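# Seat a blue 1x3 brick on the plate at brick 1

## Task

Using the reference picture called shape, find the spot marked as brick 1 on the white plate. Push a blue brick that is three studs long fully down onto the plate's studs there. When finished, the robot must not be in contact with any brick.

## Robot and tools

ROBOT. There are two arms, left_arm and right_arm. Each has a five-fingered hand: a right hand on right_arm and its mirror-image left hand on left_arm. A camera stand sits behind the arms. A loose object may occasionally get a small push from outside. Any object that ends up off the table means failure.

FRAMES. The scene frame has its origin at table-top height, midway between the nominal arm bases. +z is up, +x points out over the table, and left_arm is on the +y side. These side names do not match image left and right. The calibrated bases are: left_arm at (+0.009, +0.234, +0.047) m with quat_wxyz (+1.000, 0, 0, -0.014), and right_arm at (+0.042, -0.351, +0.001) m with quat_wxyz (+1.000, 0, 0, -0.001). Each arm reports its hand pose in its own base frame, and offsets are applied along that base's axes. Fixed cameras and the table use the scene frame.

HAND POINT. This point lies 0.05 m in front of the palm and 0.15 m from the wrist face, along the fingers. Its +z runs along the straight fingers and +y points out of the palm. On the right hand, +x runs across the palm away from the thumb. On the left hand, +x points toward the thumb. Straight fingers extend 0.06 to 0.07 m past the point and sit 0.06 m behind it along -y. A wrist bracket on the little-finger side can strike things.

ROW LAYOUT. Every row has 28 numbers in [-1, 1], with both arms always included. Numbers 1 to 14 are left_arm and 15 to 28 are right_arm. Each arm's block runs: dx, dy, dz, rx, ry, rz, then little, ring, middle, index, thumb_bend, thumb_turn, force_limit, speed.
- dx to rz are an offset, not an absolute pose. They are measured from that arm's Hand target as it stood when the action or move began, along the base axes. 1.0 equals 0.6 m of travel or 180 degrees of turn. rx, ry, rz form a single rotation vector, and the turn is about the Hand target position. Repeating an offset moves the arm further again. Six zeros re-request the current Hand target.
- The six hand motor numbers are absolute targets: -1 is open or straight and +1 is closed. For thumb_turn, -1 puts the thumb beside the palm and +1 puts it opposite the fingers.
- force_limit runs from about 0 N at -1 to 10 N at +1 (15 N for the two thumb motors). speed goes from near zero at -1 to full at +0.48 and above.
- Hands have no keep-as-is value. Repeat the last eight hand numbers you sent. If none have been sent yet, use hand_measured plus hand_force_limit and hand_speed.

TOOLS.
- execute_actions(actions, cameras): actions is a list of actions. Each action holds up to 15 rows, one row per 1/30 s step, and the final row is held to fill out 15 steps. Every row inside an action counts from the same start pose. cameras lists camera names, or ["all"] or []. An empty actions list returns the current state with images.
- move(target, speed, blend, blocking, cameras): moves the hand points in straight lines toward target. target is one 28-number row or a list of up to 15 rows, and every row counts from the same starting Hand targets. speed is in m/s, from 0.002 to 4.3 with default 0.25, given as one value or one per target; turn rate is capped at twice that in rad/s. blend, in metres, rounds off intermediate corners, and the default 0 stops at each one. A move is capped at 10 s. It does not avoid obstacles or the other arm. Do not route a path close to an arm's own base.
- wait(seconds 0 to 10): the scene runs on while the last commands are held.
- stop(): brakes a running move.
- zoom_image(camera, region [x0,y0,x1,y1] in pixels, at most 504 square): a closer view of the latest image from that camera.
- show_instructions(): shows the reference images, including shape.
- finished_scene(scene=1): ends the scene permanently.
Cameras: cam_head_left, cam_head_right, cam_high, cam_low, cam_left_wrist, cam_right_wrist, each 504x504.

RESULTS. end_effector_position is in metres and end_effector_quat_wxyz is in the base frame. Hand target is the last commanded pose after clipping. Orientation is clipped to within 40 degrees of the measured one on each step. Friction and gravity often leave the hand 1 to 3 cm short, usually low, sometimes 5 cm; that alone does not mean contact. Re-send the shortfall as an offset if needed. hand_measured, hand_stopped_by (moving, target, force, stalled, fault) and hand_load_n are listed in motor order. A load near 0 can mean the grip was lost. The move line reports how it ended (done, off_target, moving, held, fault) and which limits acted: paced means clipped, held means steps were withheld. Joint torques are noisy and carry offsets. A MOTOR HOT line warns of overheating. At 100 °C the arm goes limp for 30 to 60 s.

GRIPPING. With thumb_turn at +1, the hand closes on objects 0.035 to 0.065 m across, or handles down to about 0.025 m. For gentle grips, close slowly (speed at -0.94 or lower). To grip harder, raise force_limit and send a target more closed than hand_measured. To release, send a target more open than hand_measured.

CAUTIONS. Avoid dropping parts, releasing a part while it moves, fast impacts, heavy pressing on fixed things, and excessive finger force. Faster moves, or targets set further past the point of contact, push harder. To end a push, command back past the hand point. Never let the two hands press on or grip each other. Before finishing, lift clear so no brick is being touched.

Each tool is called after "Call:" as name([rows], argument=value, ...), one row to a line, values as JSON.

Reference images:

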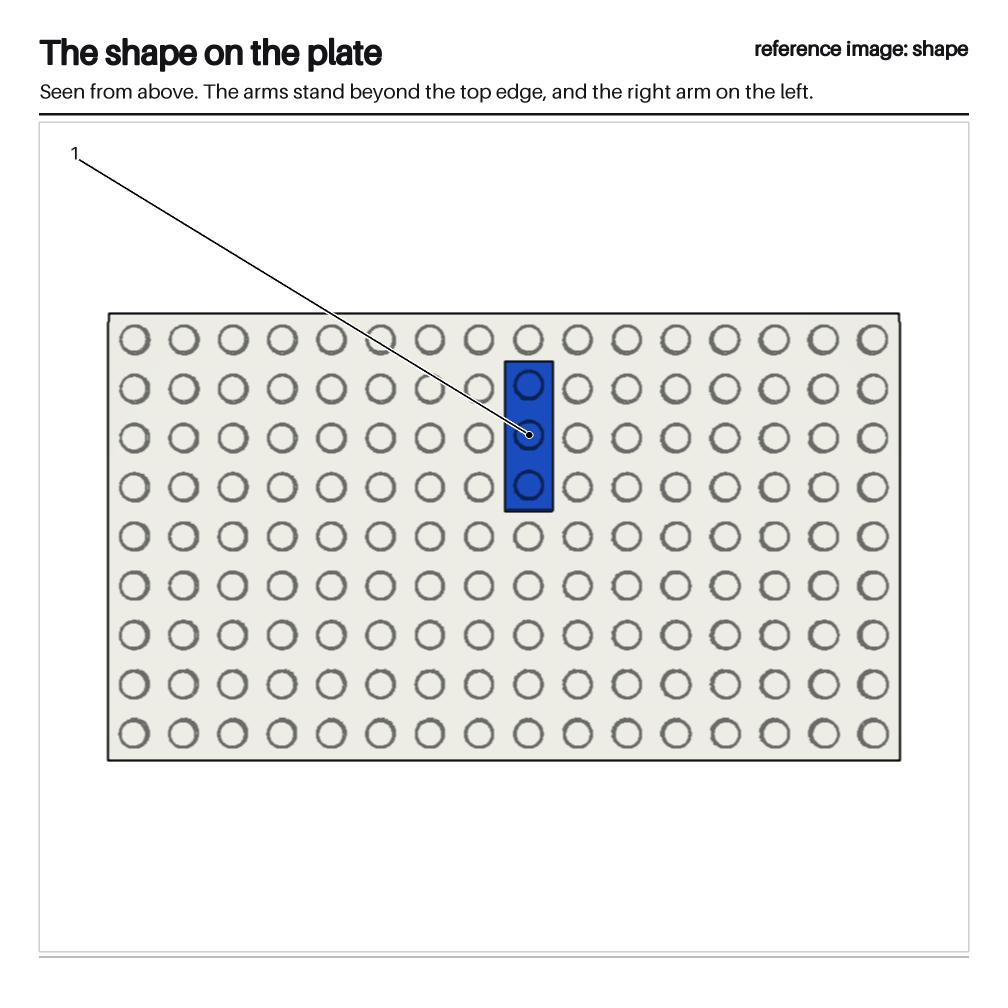

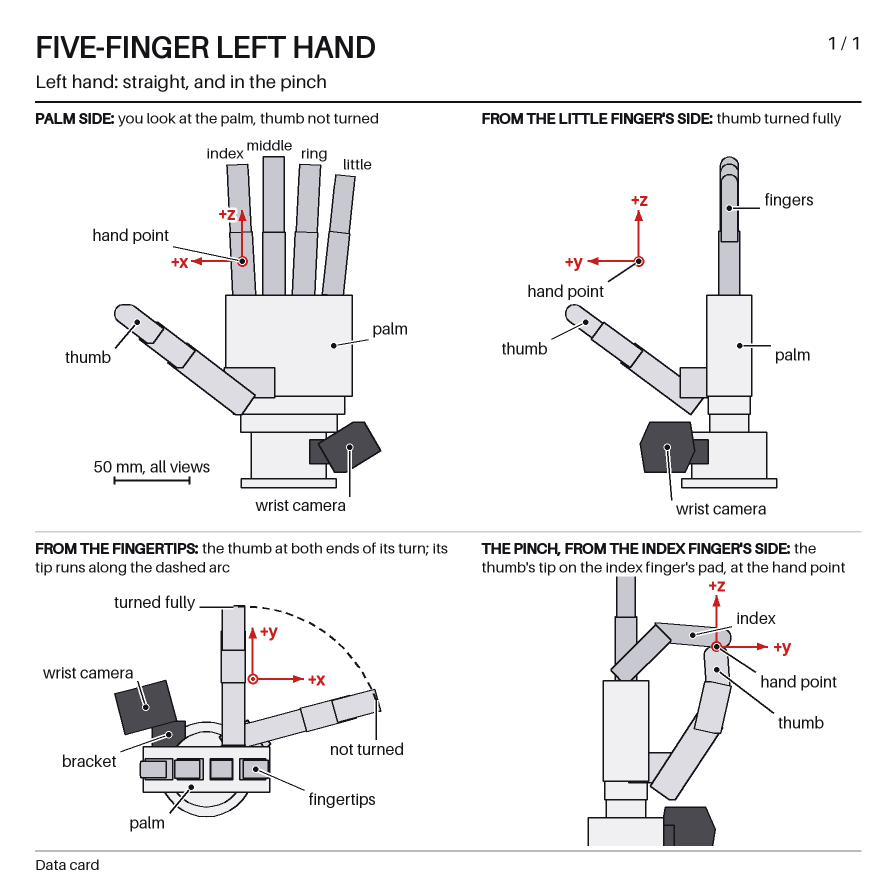

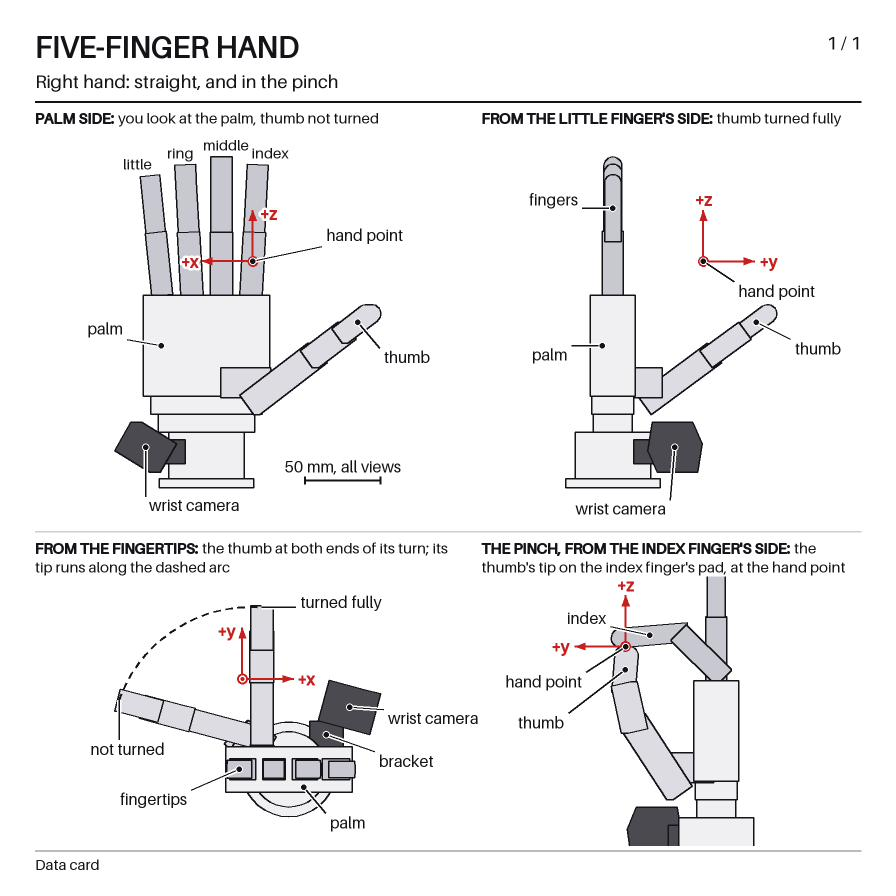

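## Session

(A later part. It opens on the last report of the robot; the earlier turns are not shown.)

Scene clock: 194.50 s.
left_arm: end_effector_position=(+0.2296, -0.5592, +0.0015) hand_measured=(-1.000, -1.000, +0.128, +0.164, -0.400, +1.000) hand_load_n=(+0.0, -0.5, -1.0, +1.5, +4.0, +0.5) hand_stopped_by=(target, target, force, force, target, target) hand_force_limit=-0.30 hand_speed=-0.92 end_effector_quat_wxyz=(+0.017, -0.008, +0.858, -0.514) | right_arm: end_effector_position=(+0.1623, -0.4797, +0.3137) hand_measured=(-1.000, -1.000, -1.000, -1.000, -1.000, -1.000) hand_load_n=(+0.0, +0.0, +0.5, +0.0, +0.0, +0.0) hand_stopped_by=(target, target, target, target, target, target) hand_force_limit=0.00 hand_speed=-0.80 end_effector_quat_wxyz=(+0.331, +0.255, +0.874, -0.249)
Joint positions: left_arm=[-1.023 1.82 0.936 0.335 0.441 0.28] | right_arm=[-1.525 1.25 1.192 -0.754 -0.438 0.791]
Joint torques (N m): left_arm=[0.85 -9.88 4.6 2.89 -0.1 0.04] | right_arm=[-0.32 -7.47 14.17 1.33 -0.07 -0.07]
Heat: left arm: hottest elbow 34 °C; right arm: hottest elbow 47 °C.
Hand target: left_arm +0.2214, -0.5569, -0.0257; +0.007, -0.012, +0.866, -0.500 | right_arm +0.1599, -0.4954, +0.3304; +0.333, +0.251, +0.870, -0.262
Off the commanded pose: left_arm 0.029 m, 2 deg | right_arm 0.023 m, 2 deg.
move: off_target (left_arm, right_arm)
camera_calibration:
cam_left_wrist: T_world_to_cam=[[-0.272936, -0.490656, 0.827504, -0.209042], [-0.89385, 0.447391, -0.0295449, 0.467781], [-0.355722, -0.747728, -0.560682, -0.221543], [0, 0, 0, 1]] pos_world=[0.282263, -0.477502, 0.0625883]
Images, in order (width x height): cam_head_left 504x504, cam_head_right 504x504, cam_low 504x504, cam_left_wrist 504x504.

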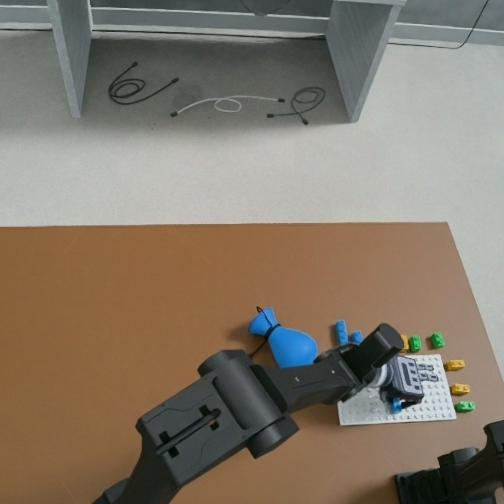

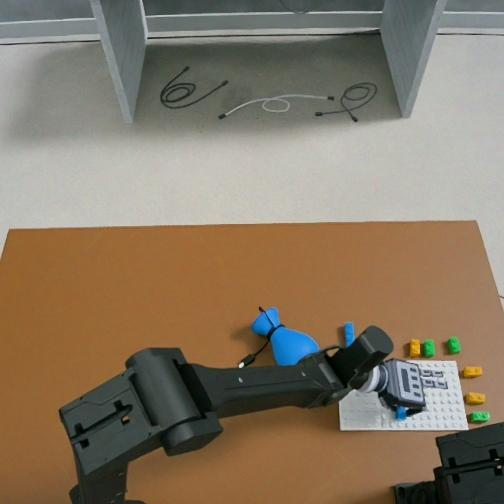

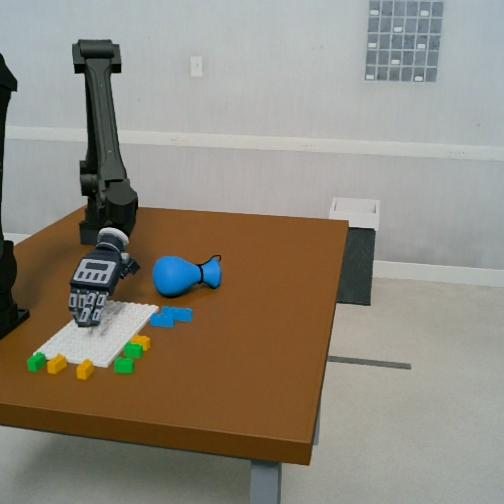

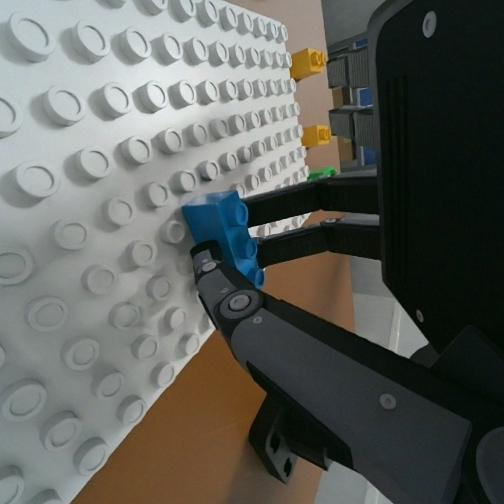

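Call:
move([
  [0,0,0,0,0,0,-1,-1,0.45,0.45,-0.4,1,0.2,-0.92,0,0,0,0,0,0,-1,-1,-1,-1,-1,-1,0.0,-0.8],
  [0,0,-0.0667,0,0,0,-1,-1,0.45,0.45,-0.4,1,0.2,-0.92,0,0,0,0,0,0,-1,-1,-1,-1,-1,-1,0.0,-0.8],
], speed=0.04, cameras=["cam_head_left", "cam_head_right", "cam_low", "cam_left_wrist"])

Call:
zoom_image(camera="cam_left_wrist", region=[120, 140, 290, 310])

Call:
zoom_image(camera="cam_head_left", region=[380, 385, 430, 427])

Call:
zoom_image(camera="cam_head_right", region=[380, 390, 430, 432])

Call:
zoom_image(camera="cam_low", region=[60, 270, 130, 340])

Scene clock: 202.40 s.
left_arm: end_effector_position=(+0.2286, -0.5596, -0.0019) hand_measured=(-1.000, -1.000, +0.148, +0.192, -0.402, +1.000) hand_load_n=(+0.0, +0.0, +0.5, +7.0, +12.0, +0.0) hand_stopped_by=(target, target, force, force, target, target) hand_force_limit=0.20 hand_speed=-0.92 end_effector_quat_wxyz=(+0.019, -0.006, +0.845, -0.535) | right_arm: end_effector_position=(+0.1623, -0.4797, +0.3137) hand_measured=(-1.000, -1.000, -1.000, -1.000, -1.000, -1.000) hand_load_n=(+0.0, +0.0, +0.0, -0.5, +0.0, -0.5) hand_stopped_by=(target, target, target, target, target, target) hand_force_limit=0.00 hand_speed=-0.80 end_effector_quat_wxyz=(+0.331, +0.255, +0.874, -0.249)
Joint positions: left_arm=[-1.019 1.837 0.905 0.436 0.456 0.263] | right_arm=[-1.525 1.25 1.192 -0.754 -0.438 0.791]
Joint torques (N m): left_arm=[0.67 -4.6 4.96 2.54 -0.65 0.23] | right_arm=[-0.26 -7.59 14.2 1.39 -0.09 -0.06]
Heat: left arm: hottest elbow 34 °C; right arm: hottest elbow 47 °C.
Hand target: left_arm +0.2214, -0.5569, -0.0657; +0.007, -0.012, +0.866, -0.500 | right_arm +0.1599, -0.4954, +0.3304; +0.333, +0.251, +0.870, -0.262
Off the commanded pose: left_arm 0.064 m, 5 deg | right_arm 0.023 m, 2 deg.
move: off_target (left_arm, right_arm)
camera_calibration:
cam_left_wrist: T_world_to_cam=[[-0.278789, -0.448455, 0.849214, -0.181756], [-0.892932, 0.446525, -0.0573395, 0.466175], [-0.353481, -0.774276, -0.524926, -0.23943], [0, 0, 0, 1]] pos_world=[0.280957, -0.475053, 0.0553975]
Images, in order (width x height): cam_head_left 504x504, cam_head_right 504x504, cam_low 504x504, cam_left_wrist 504x504.

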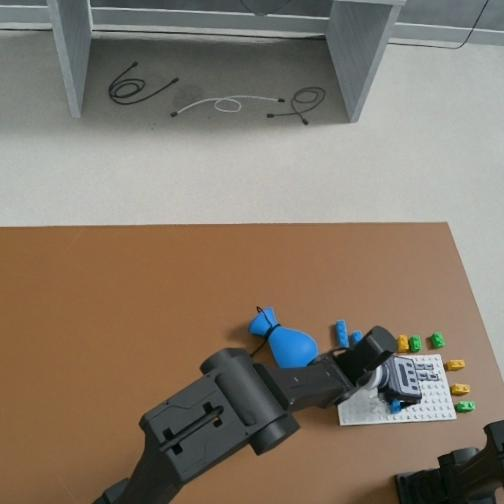

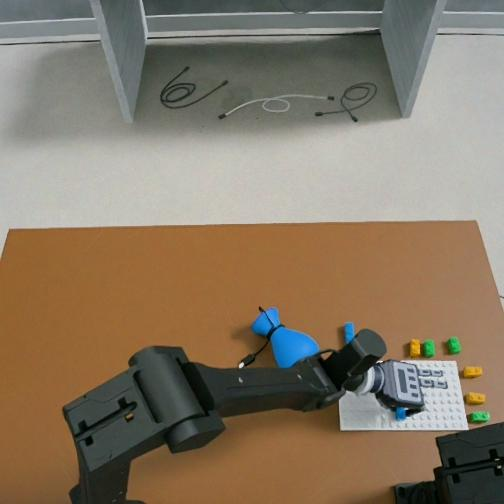

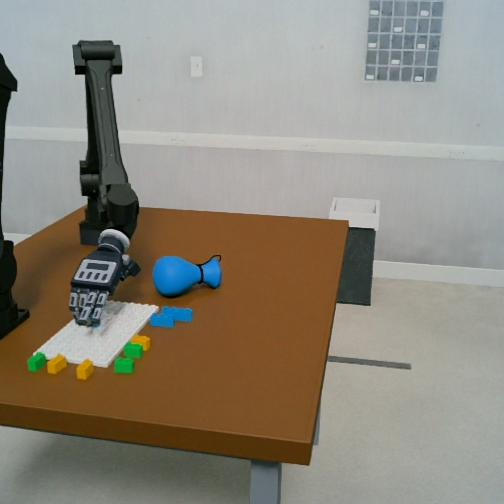

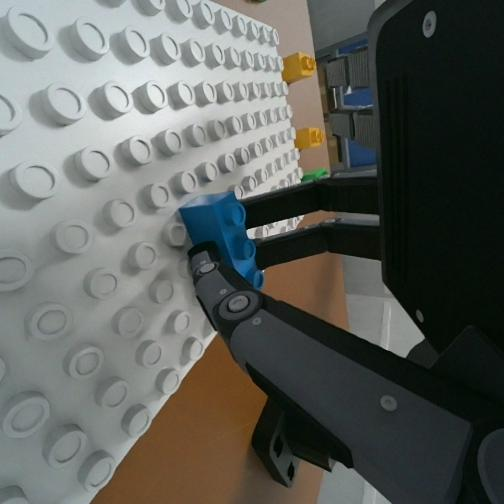

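Scaled by 2.965 from the camera's 504x504 image, which has a finer 720x720 frame.

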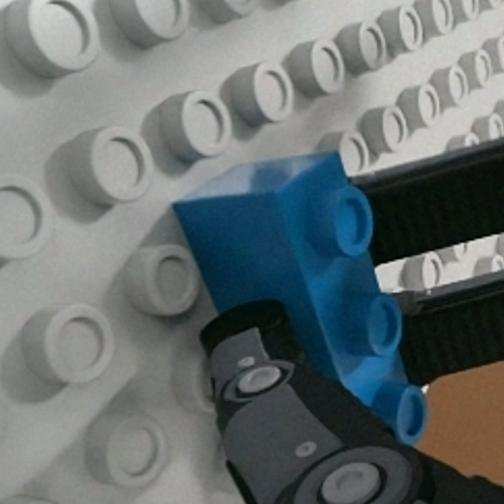

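Scaled by 10.080 from the camera's 504x504 image, which has a finer 720x720 frame.

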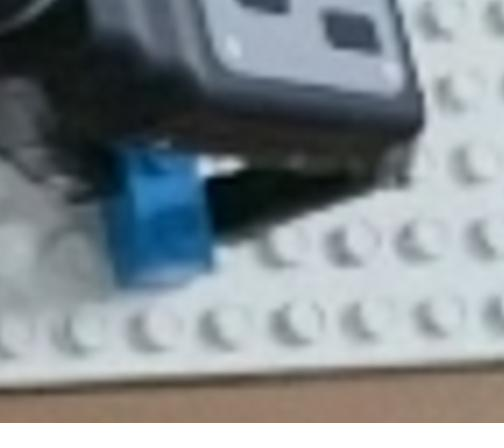

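Scaled by 10.080 from the camera's 504x504 image, which has a finer 720x720 frame.

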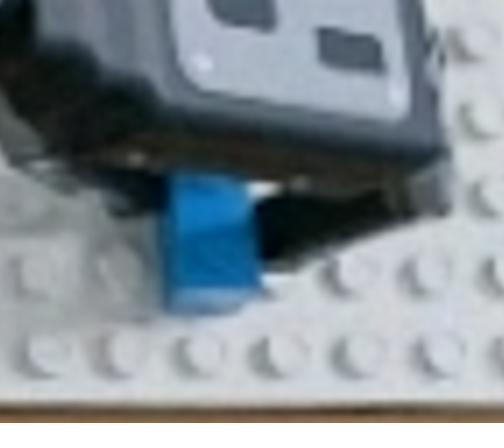

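Scaled by 7.200 from the camera's 504x504 image, which has a finer 720x720 frame.

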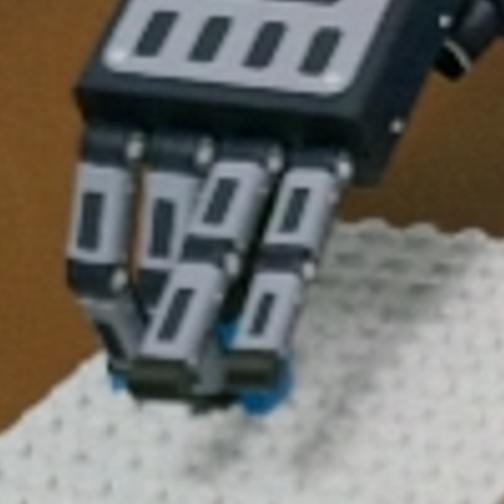

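Call:
move([
  [0.008,-0.002,0.09,0,0,0,-1,-1,0.45,0.45,-0.4,1,0.2,-0.92,0,0,0,0,0,0,-1,-1,-1,-1,-1,-1,0.0,-0.8],
  [0.008,-0.002,0.09,0,0,0,-1,-1,-0.2,-0.2,-0.4,1,0.2,-0.85,0,0,0,0,0,0,-1,-1,-1,-1,-1,-1,0.0,-0.8],
], speed=0.06, cameras=["cam_head_left", "cam_head_right", "cam_low", "cam_left_wrist"])

Call:
zoom_image(camera="cam_left_wrist", region=[120, 140, 290, 310])

Call:
zoom_image(camera="cam_head_left", region=[380, 385, 430, 427])

Call:
zoom_image(camera="cam_head_right", region=[380, 390, 430, 432])

Call:
zoom_image(camera="cam_low", region=[60, 270, 130, 340])

Scene clock: 209.03 s.
left_arm: end_effector_position=(+0.2297, -0.5556, +0.0027) hand_measured=(-1.000, -1.000, -0.098, -0.200, -0.400, +1.000) hand_load_n=(+0.0, +0.0, -14.5, +0.0, +0.0, +0.0) hand_stopped_by=(target, target, stalled, target, target, target) hand_force_limit=0.20 hand_speed=-0.85 end_effector_quat_wxyz=(+0.009, -0.017, +0.860, -0.510) | right_arm: end_effector_position=(+0.1623, -0.4797, +0.3137) hand_measured=(-1.000, -1.000, -1.000, -1.000, -1.000, -1.000) hand_load_n=(+0.0, +0.0, +0.0, +0.0, +0.0, +0.0) hand_stopped_by=(target, target, target, target, target, target) hand_force_limit=0.00 hand_speed=-0.80 end_effector_quat_wxyz=(+0.331, +0.255, +0.874, -0.249)
Joint positions: left_arm=[-1.016 1.813 0.935 0.317 0.448 0.264] | right_arm=[-1.525 1.25 1.192 -0.754 -0.438 0.791]
Joint torques (N m): left_arm=[1.08 -10.75 5.76 1.81 -0.09 0.22] | right_arm=[-0.56 -7.53 14.17 1.33 -0.08 -0.07]
Heat: left arm: hottest elbow 34 °C; right arm: hottest elbow 48 °C.
Hand target: left_arm +0.2263, -0.5580, -0.0117; +0.007, -0.012, +0.866, -0.500 | right_arm +0.1599, -0.4954, +0.3304; +0.333, +0.251, +0.870, -0.262
Off the commanded pose: left_arm 0.015 m, 2 deg | right_arm 0.023 m, 2 deg.
move: off_target (left_arm, right_arm); target 2's new numbers were sent with left_arm's hand 0.013 m and 2 deg from that target
camera_calibration:
cam_left_wrist: T_world_to_cam=[[-0.249047, -0.499491, 0.829749, -0.218664], [-0.8981, 0.439764, -0.00483409, 0.462866], [-0.36248, -0.746402, -0.558115, -0.215885], [0, 0, 0, 1]] pos_world=[0.282988, -0.47391, 0.0631848]
Images, in order (width x height): cam_head_left 504x504, cam_head_right 504x504, cam_low 504x504, cam_left_wrist 504x504.

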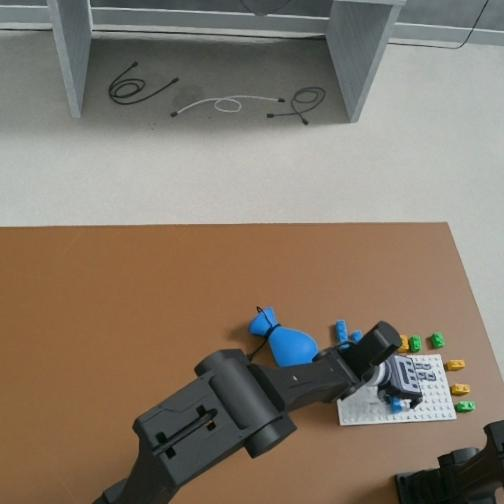

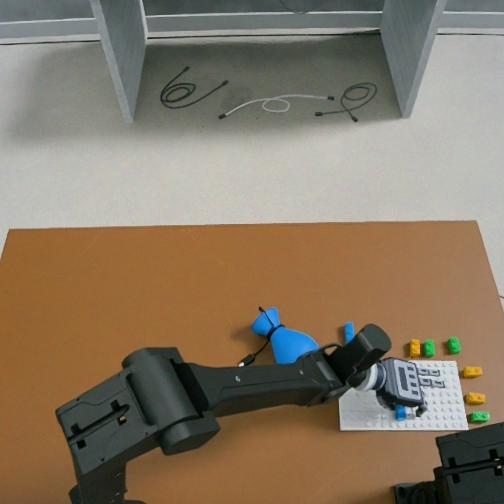

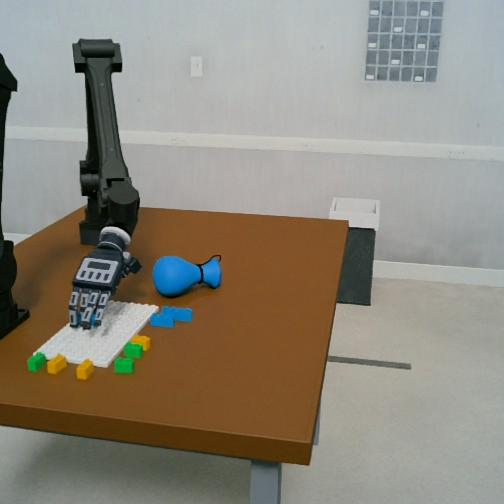

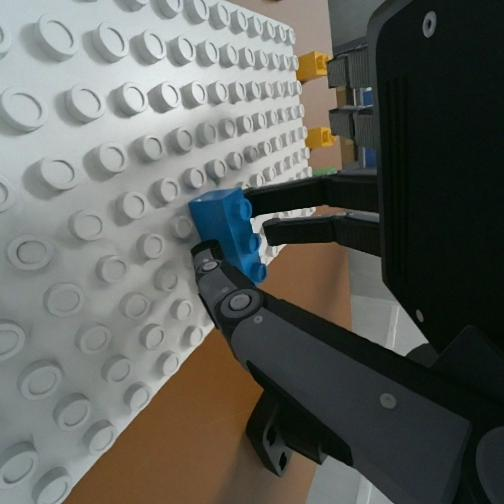

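Scaled by 2.965 from the camera's 504x504 image, which has a finer 720x720 frame.

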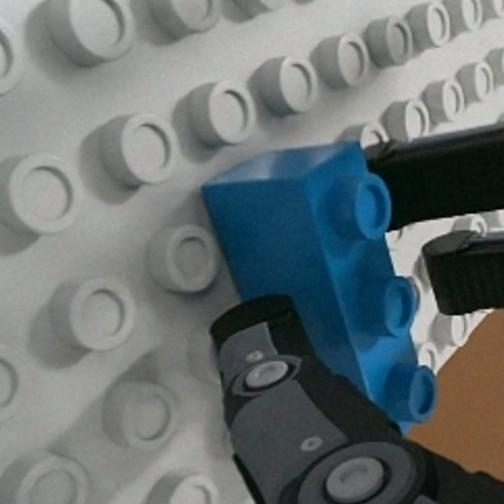

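Scaled by 10.080 from the camera's 504x504 image, which has a finer 720x720 frame.

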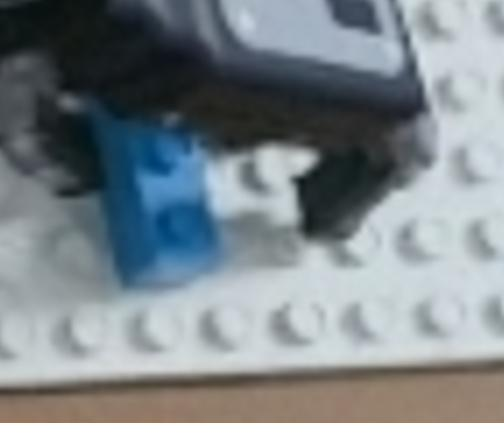

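Scaled by 10.080 from the camera's 504x504 image, which has a finer 720x720 frame.

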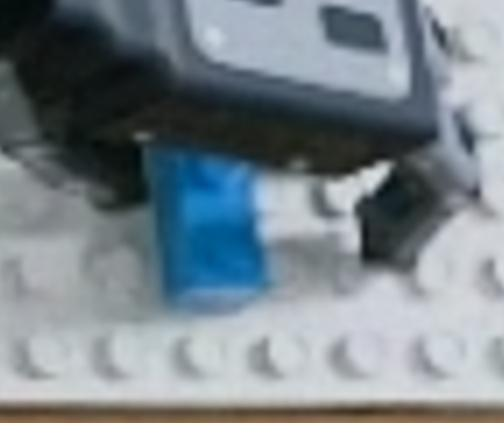

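Scaled by 7.200 from the camera's 504x504 image, which has a finer 720x720 frame.

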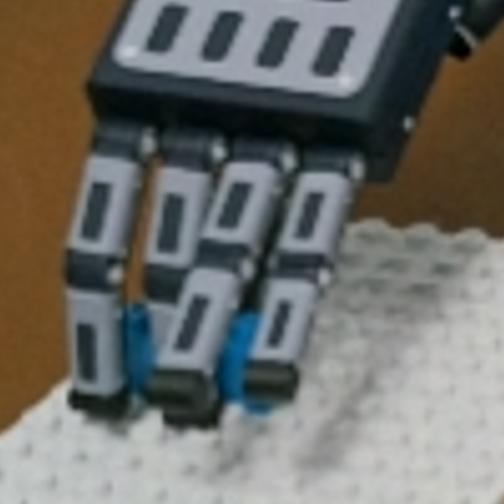

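Call:
move([
  [0.008,0.02,0.045,0,0,0,-1,-1,-0.2,-0.2,-0.4,1,0.2,-0.85,0,0,0,0,0,0,-1,-1,-1,-1,-1,-1,0.0,-0.8],
  [0.02,0.015,0.14,0,0,0,-1,-1,-0.2,-0.2,-0.4,1,0.2,-0.85,0,0,0,0,0,0,-1,-1,-1,-1,-1,-1,0.0,-0.8],
], speed=0.08, blend=[0.01, 0], cameras=["cam_head_left", "cam_head_right", "cam_low", "cam_left_wrist"])

Call:
zoom_image(camera="cam_left_wrist", region=[80, 120, 290, 330])

Call:
zoom_image(camera="cam_head_left", region=[370, 365, 440, 427])

Call:
zoom_image(camera="cam_head_right", region=[370, 370, 440, 432])

Call:
zoom_image(camera="cam_low", region=[50, 260, 140, 350])

Scene clock: 211.97 s.
left_arm: end_effector_position=(+0.2212, -0.5405, +0.0541) hand_measured=(-1.000, -1.000, -0.098, -0.200, -0.400, +1.000) hand_load_n=(+0.0, +0.0, +0.0, +0.0, +0.5, +0.0) hand_stopped_by=(target, target, stalled, target, target, target) hand_force_limit=0.20 hand_speed=-0.85 end_effector_quat_wxyz=(-0.006, -0.016, +0.872, -0.489) | right_arm: end_effector_position=(+0.1623, -0.4797, +0.3137) hand_measured=(-1.000, -1.000, -1.000, -1.000, -1.000, -1.000) hand_load_n=(+0.0, +0.0, +0.0, +0.0, +0.0, +0.0) hand_stopped_by=(target, target, target, target, target, target) hand_force_limit=0.00 hand_speed=-0.80 end_effector_quat_wxyz=(+0.331, +0.255, +0.874, -0.249)
Joint positions: left_arm=[-1.012 1.677 0.962 0.092 0.464 0.281] | right_arm=[-1.525 1.25 1.192 -0.754 -0.438 0.791]
Joint torques (N m): left_arm=[3.02 -12.69 8.43 1.29 0.26 0.23] | right_arm=[-0.38 -7.41 14.19 1.37 -0.09 -0.08]
Heat: left arm: hottest elbow 34 °C; right arm: hottest elbow 48 °C.
Hand target: left_arm +0.2382, -0.5492, +0.0724; +0.007, -0.012, +0.866, -0.500 | right_arm +0.1599, -0.4954, +0.3304; +0.333, +0.251, +0.870, -0.262
Off the commanded pose: left_arm 0.026 m, 2 deg | right_arm 0.023 m, 2 deg.
move: off_target (left_arm, right_arm)
camera_calibration:
cam_left_wrist: T_world_to_cam=[[-0.236565, -0.535445, 0.810763, -0.277184], [-0.889802, 0.454541, 0.0405614, 0.452565], [-0.390243, -0.711823, -0.583968, -0.152753], [0, 0, 0, 1]] pos_world=[0.27751, -0.462859, 0.117171]
Images, in order (width x height): cam_head_left 504x504, cam_head_right 504x504, cam_low 504x504, cam_left_wrist 504x504.

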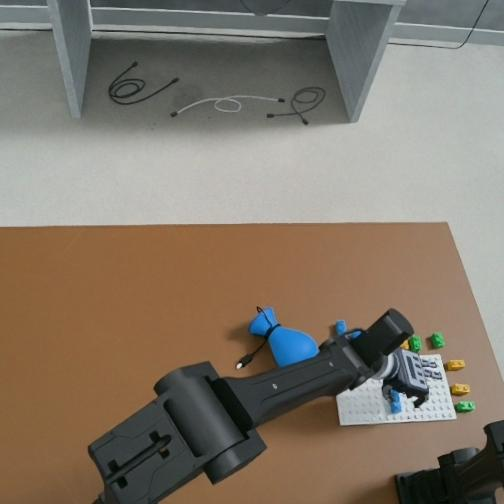

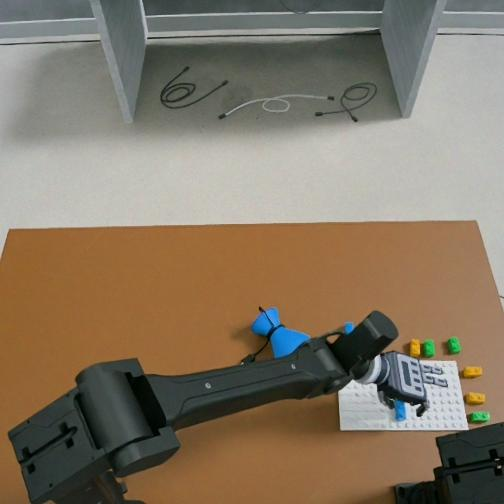

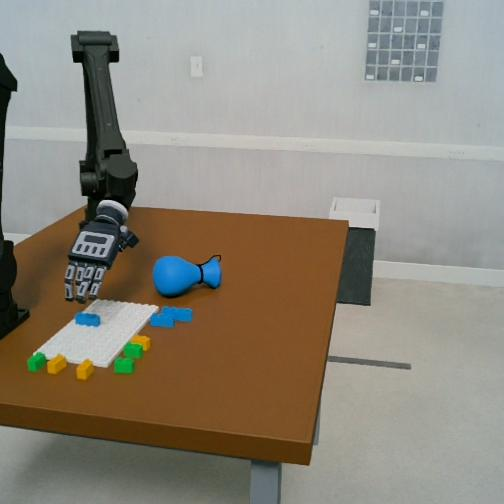

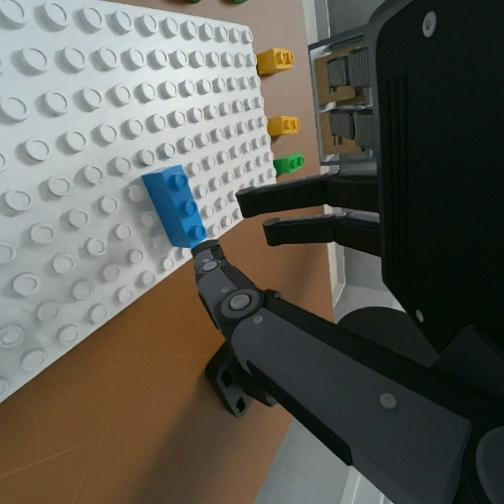

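Scaled by 2.400 from the camera's 504x504 image, which has a finer 720x720 frame.

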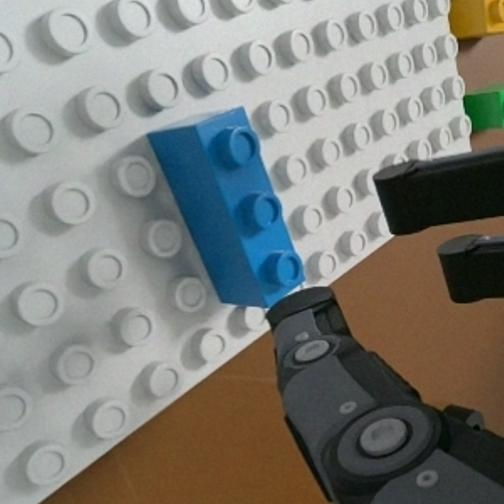

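Scaled by 7.200 from the camera's 504x504 image, which has a finer 720x720 frame.

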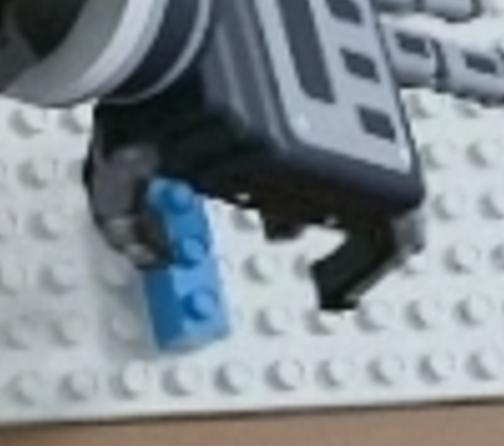

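Scaled by 7.200 from the camera's 504x504 image, which has a finer 720x720 frame.

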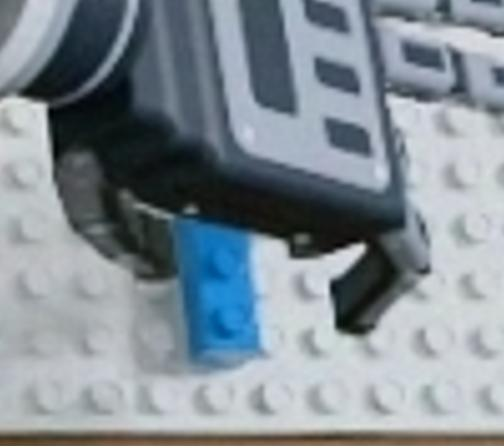

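Scaled by 5.600 from the camera's 504x504 image, which has a finer 720x720 frame.

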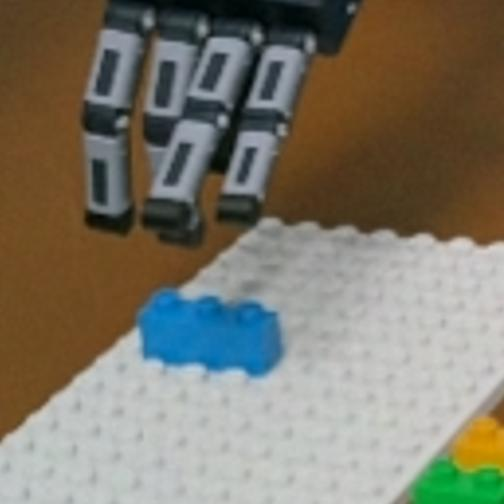

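Call:
zoom_image(camera="cam_low", region=[65, 300, 115, 340])

Call:
zoom_image(camera="cam_left_wrist", region=[120, 140, 230, 270])

Call:
zoom_image(camera="cam_head_right", region=[385, 395, 425, 430])

Call:
zoom_image(camera="cam_head_left", region=[380, 385, 420, 420])

Scaled by 10.080 from the camera's 504x504 image, which has a finer 720x720 frame.

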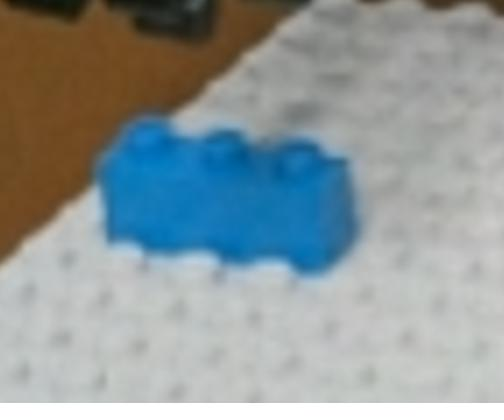

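Scaled by 3.877 from the camera's 504x504 image, which has a finer 720x720 frame.

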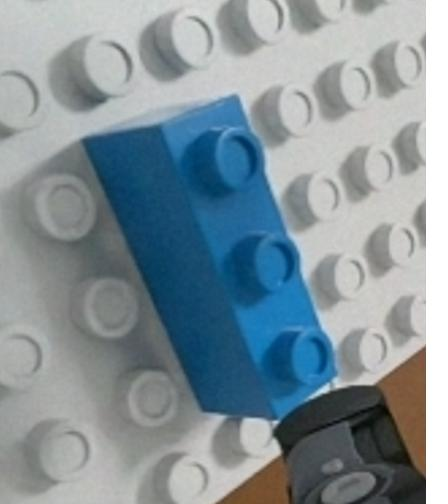

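Scaled by 12.600 from the camera's 504x504 image, which has a finer 720x720 frame.

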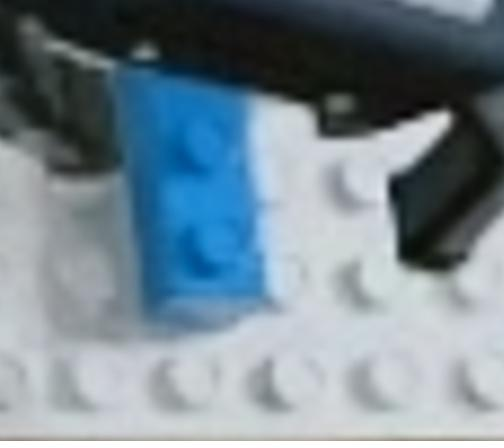

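Scaled by 12.600 from the camera's 504x504 image, which has a finer 720x720 frame.

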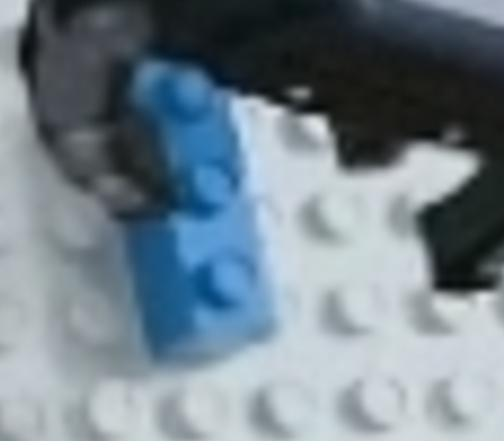

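Call:
move([
  [0.0,-0.0083,0.0333,0,0,0,-1,-1,-0.2,-0.2,-1,-1,-0.2,0.0,0,0,0,0,0,0,-1,-1,-1,-1,-1,-1,0.0,-0.8],
  [-0.002,-0.038,-0.01,-0.0722,-0.002,0,1,1,1,1,-1,-1,-0.2,0.0,0,0,0,0,0,0,-1,-1,-1,-1,-1,-1,0.0,-0.8],
], speed=0.12, cameras=["all"])

Call:
zoom_image(camera="cam_left_wrist", region=[60, 60, 360, 360])

Call:
zoom_image(camera="cam_head_left", region=[360, 350, 450, 430])

Call:
zoom_image(camera="cam_head_right", region=[360, 355, 450, 435])

Call:
zoom_image(camera="cam_low", region=[40, 240, 150, 350])

Scene clock: 226.57 s.
left_arm: end_effector_position=(+0.2290, -0.5751, +0.0758) hand_measured=(+1.000, +1.000, +1.000, +1.000, -1.000, -1.000) hand_load_n=(+0.0, +0.0, +0.0, +0.0, +0.0, -0.5) hand_stopped_by=(target, target, target, target, target, target) hand_force_limit=-0.20 hand_speed=0.00 end_effector_quat_wxyz=(+0.009, +0.000, +0.803, -0.596) | right_arm: end_effector_position=(+0.1623, -0.4797, +0.3137) hand_measured=(-1.000, -1.000, -1.000, -1.000, -1.000, -1.000) hand_load_n=(+0.0, +0.0, +0.0, +0.0, +0.0, +0.0) hand_stopped_by=(target, target, target, target, target, target) hand_force_limit=0.00 hand_speed=-0.80 end_effector_quat_wxyz=(+0.331, +0.255, +0.874, -0.249)
Joint positions: left_arm=[-1.007 1.731 0.914 0.476 0.522 0.191] | right_arm=[-1.525 1.25 1.192 -0.754 -0.438 0.791]
Joint torques (N m): left_arm=[2.67 -10.75 5.33 2.97 0.17 -0.05] | right_arm=[-0.38 -7.47 14.19 1.4 -0.09 -0.07]
Heat: left arm: hottest elbow 36 °C; right arm: hottest elbow 48 °C.
Hand target: left_arm +0.2371, -0.5719, +0.0662; +0.008, -0.011, +0.804, -0.595 | right_arm +0.1599, -0.4954, +0.3304; +0.333, +0.251, +0.870, -0.262
Off the commanded pose: left_arm 0.013 m, 1 deg | right_arm 0.023 m, 2 deg.
move: off_target (left_arm, right_arm); target 2's new numbers were sent with left_arm's hand 0.013 m and 1 deg from that target
camera_calibration:
cam_left_wrist: T_world_to_cam=[[-0.28045, -0.312542, 0.90756, -0.180487], [-0.883349, 0.453973, -0.116631, 0.484452], [-0.375556, -0.834401, -0.403401, -0.249123], [0, 0, 0, 1]] pos_world=[0.283763, -0.484206, 0.119809]
cam_right_wrist: T_world_to_cam=[[0.413325, 0.769217, -0.487307, 0.458298], [0.453386, 0.290258, 0.842728, -0.199985], [0.789686, -0.569258, -0.228782, -0.216701], [0, 0, 0, 1]] pos_world=[0.0723707, -0.417842, 0.342287]

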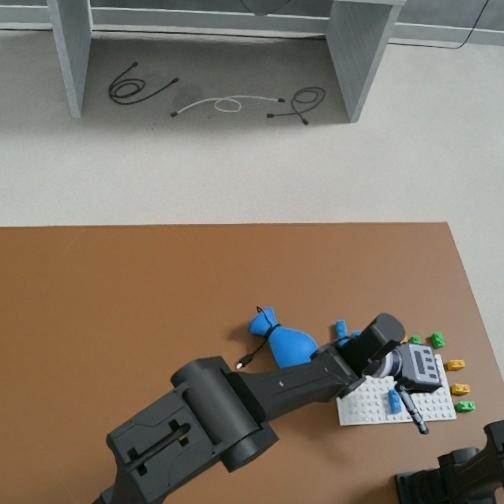

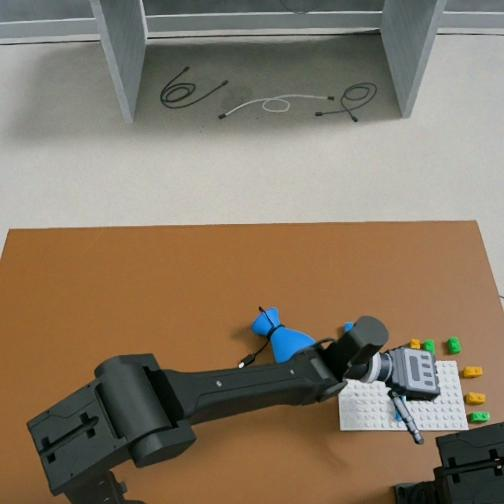

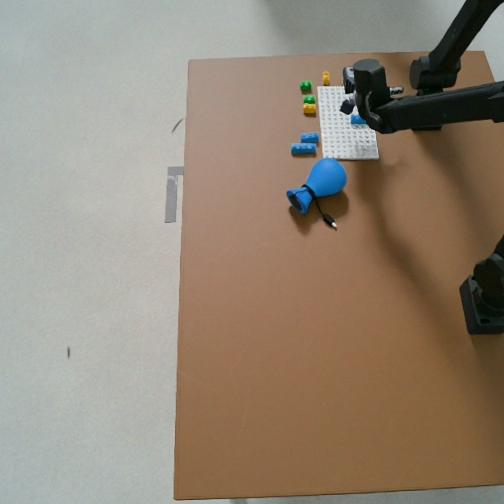

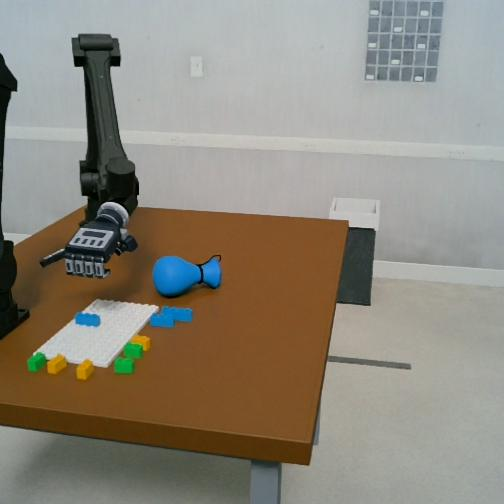

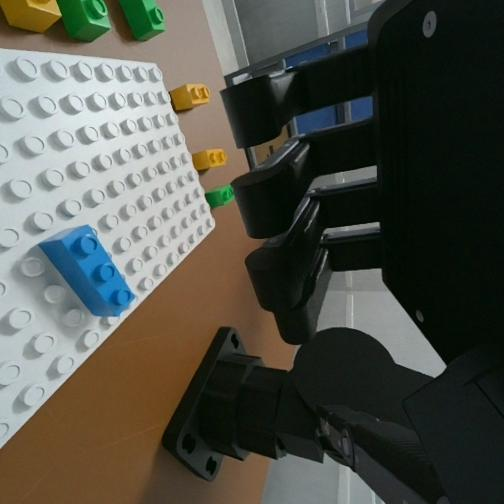

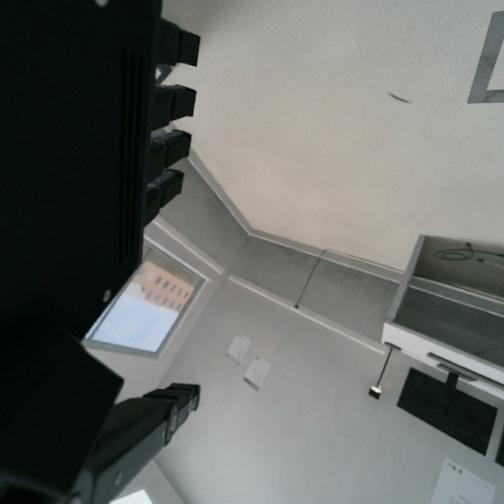

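Scaled by 1.680 from the camera's 504x504 image, which has a finer 720x720 frame.

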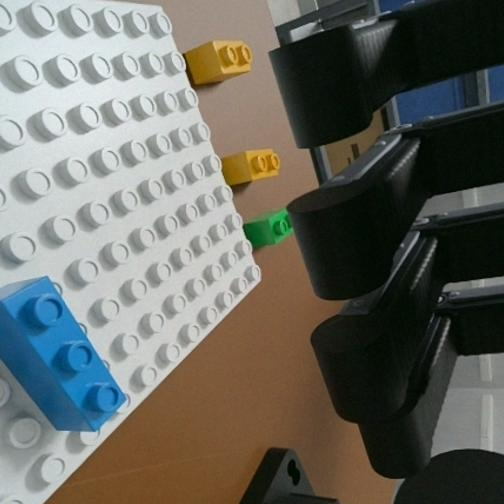

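Scaled by 5.600 from the camera's 504x504 image, which has a finer 720x720 frame.

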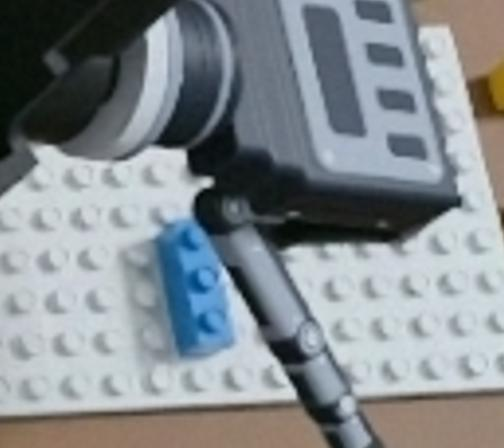

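Scaled by 5.600 from the camera's 504x504 image, which has a finer 720x720 frame.

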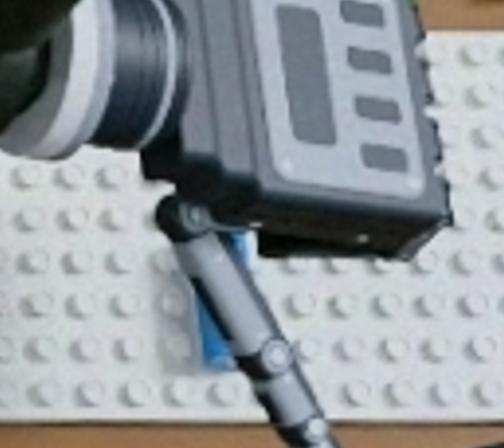

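Scaled by 4.582 from the camera's 504x504 image, which has a finer 720x720 frame.

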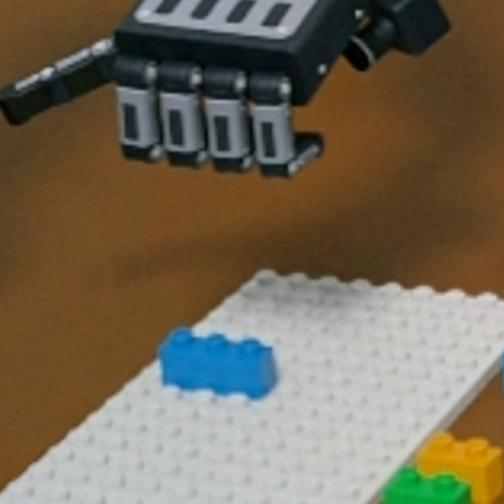

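Call:
zoom_image(camera="cam_left_wrist", region=[10, 200, 150, 340])

Call:
zoom_image(camera="cam_head_left", region=[375, 375, 415, 425])

Call:
zoom_image(camera="cam_low", region=[65, 300, 115, 340])

Scaled by 3.600 from the camera's 504x504 image, which has a finer 720x720 frame.

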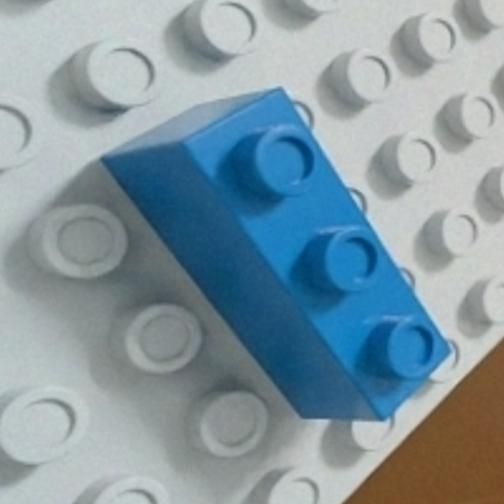

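Scaled by 10.080 from the camera's 504x504 image, which has a finer 720x720 frame.

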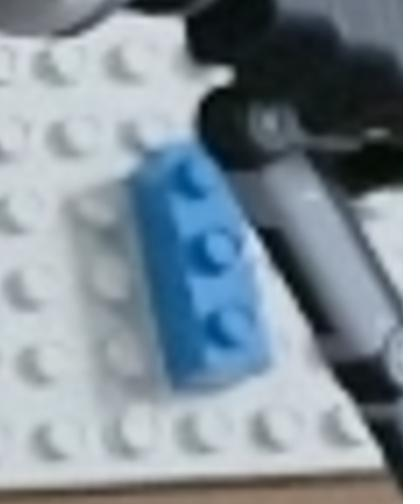

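Scaled by 10.080 from the camera's 504x504 image, which has a finer 720x720 frame.

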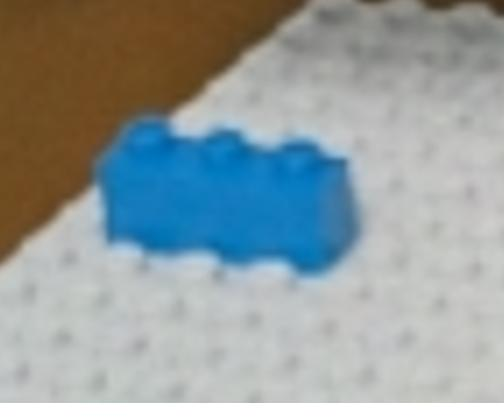

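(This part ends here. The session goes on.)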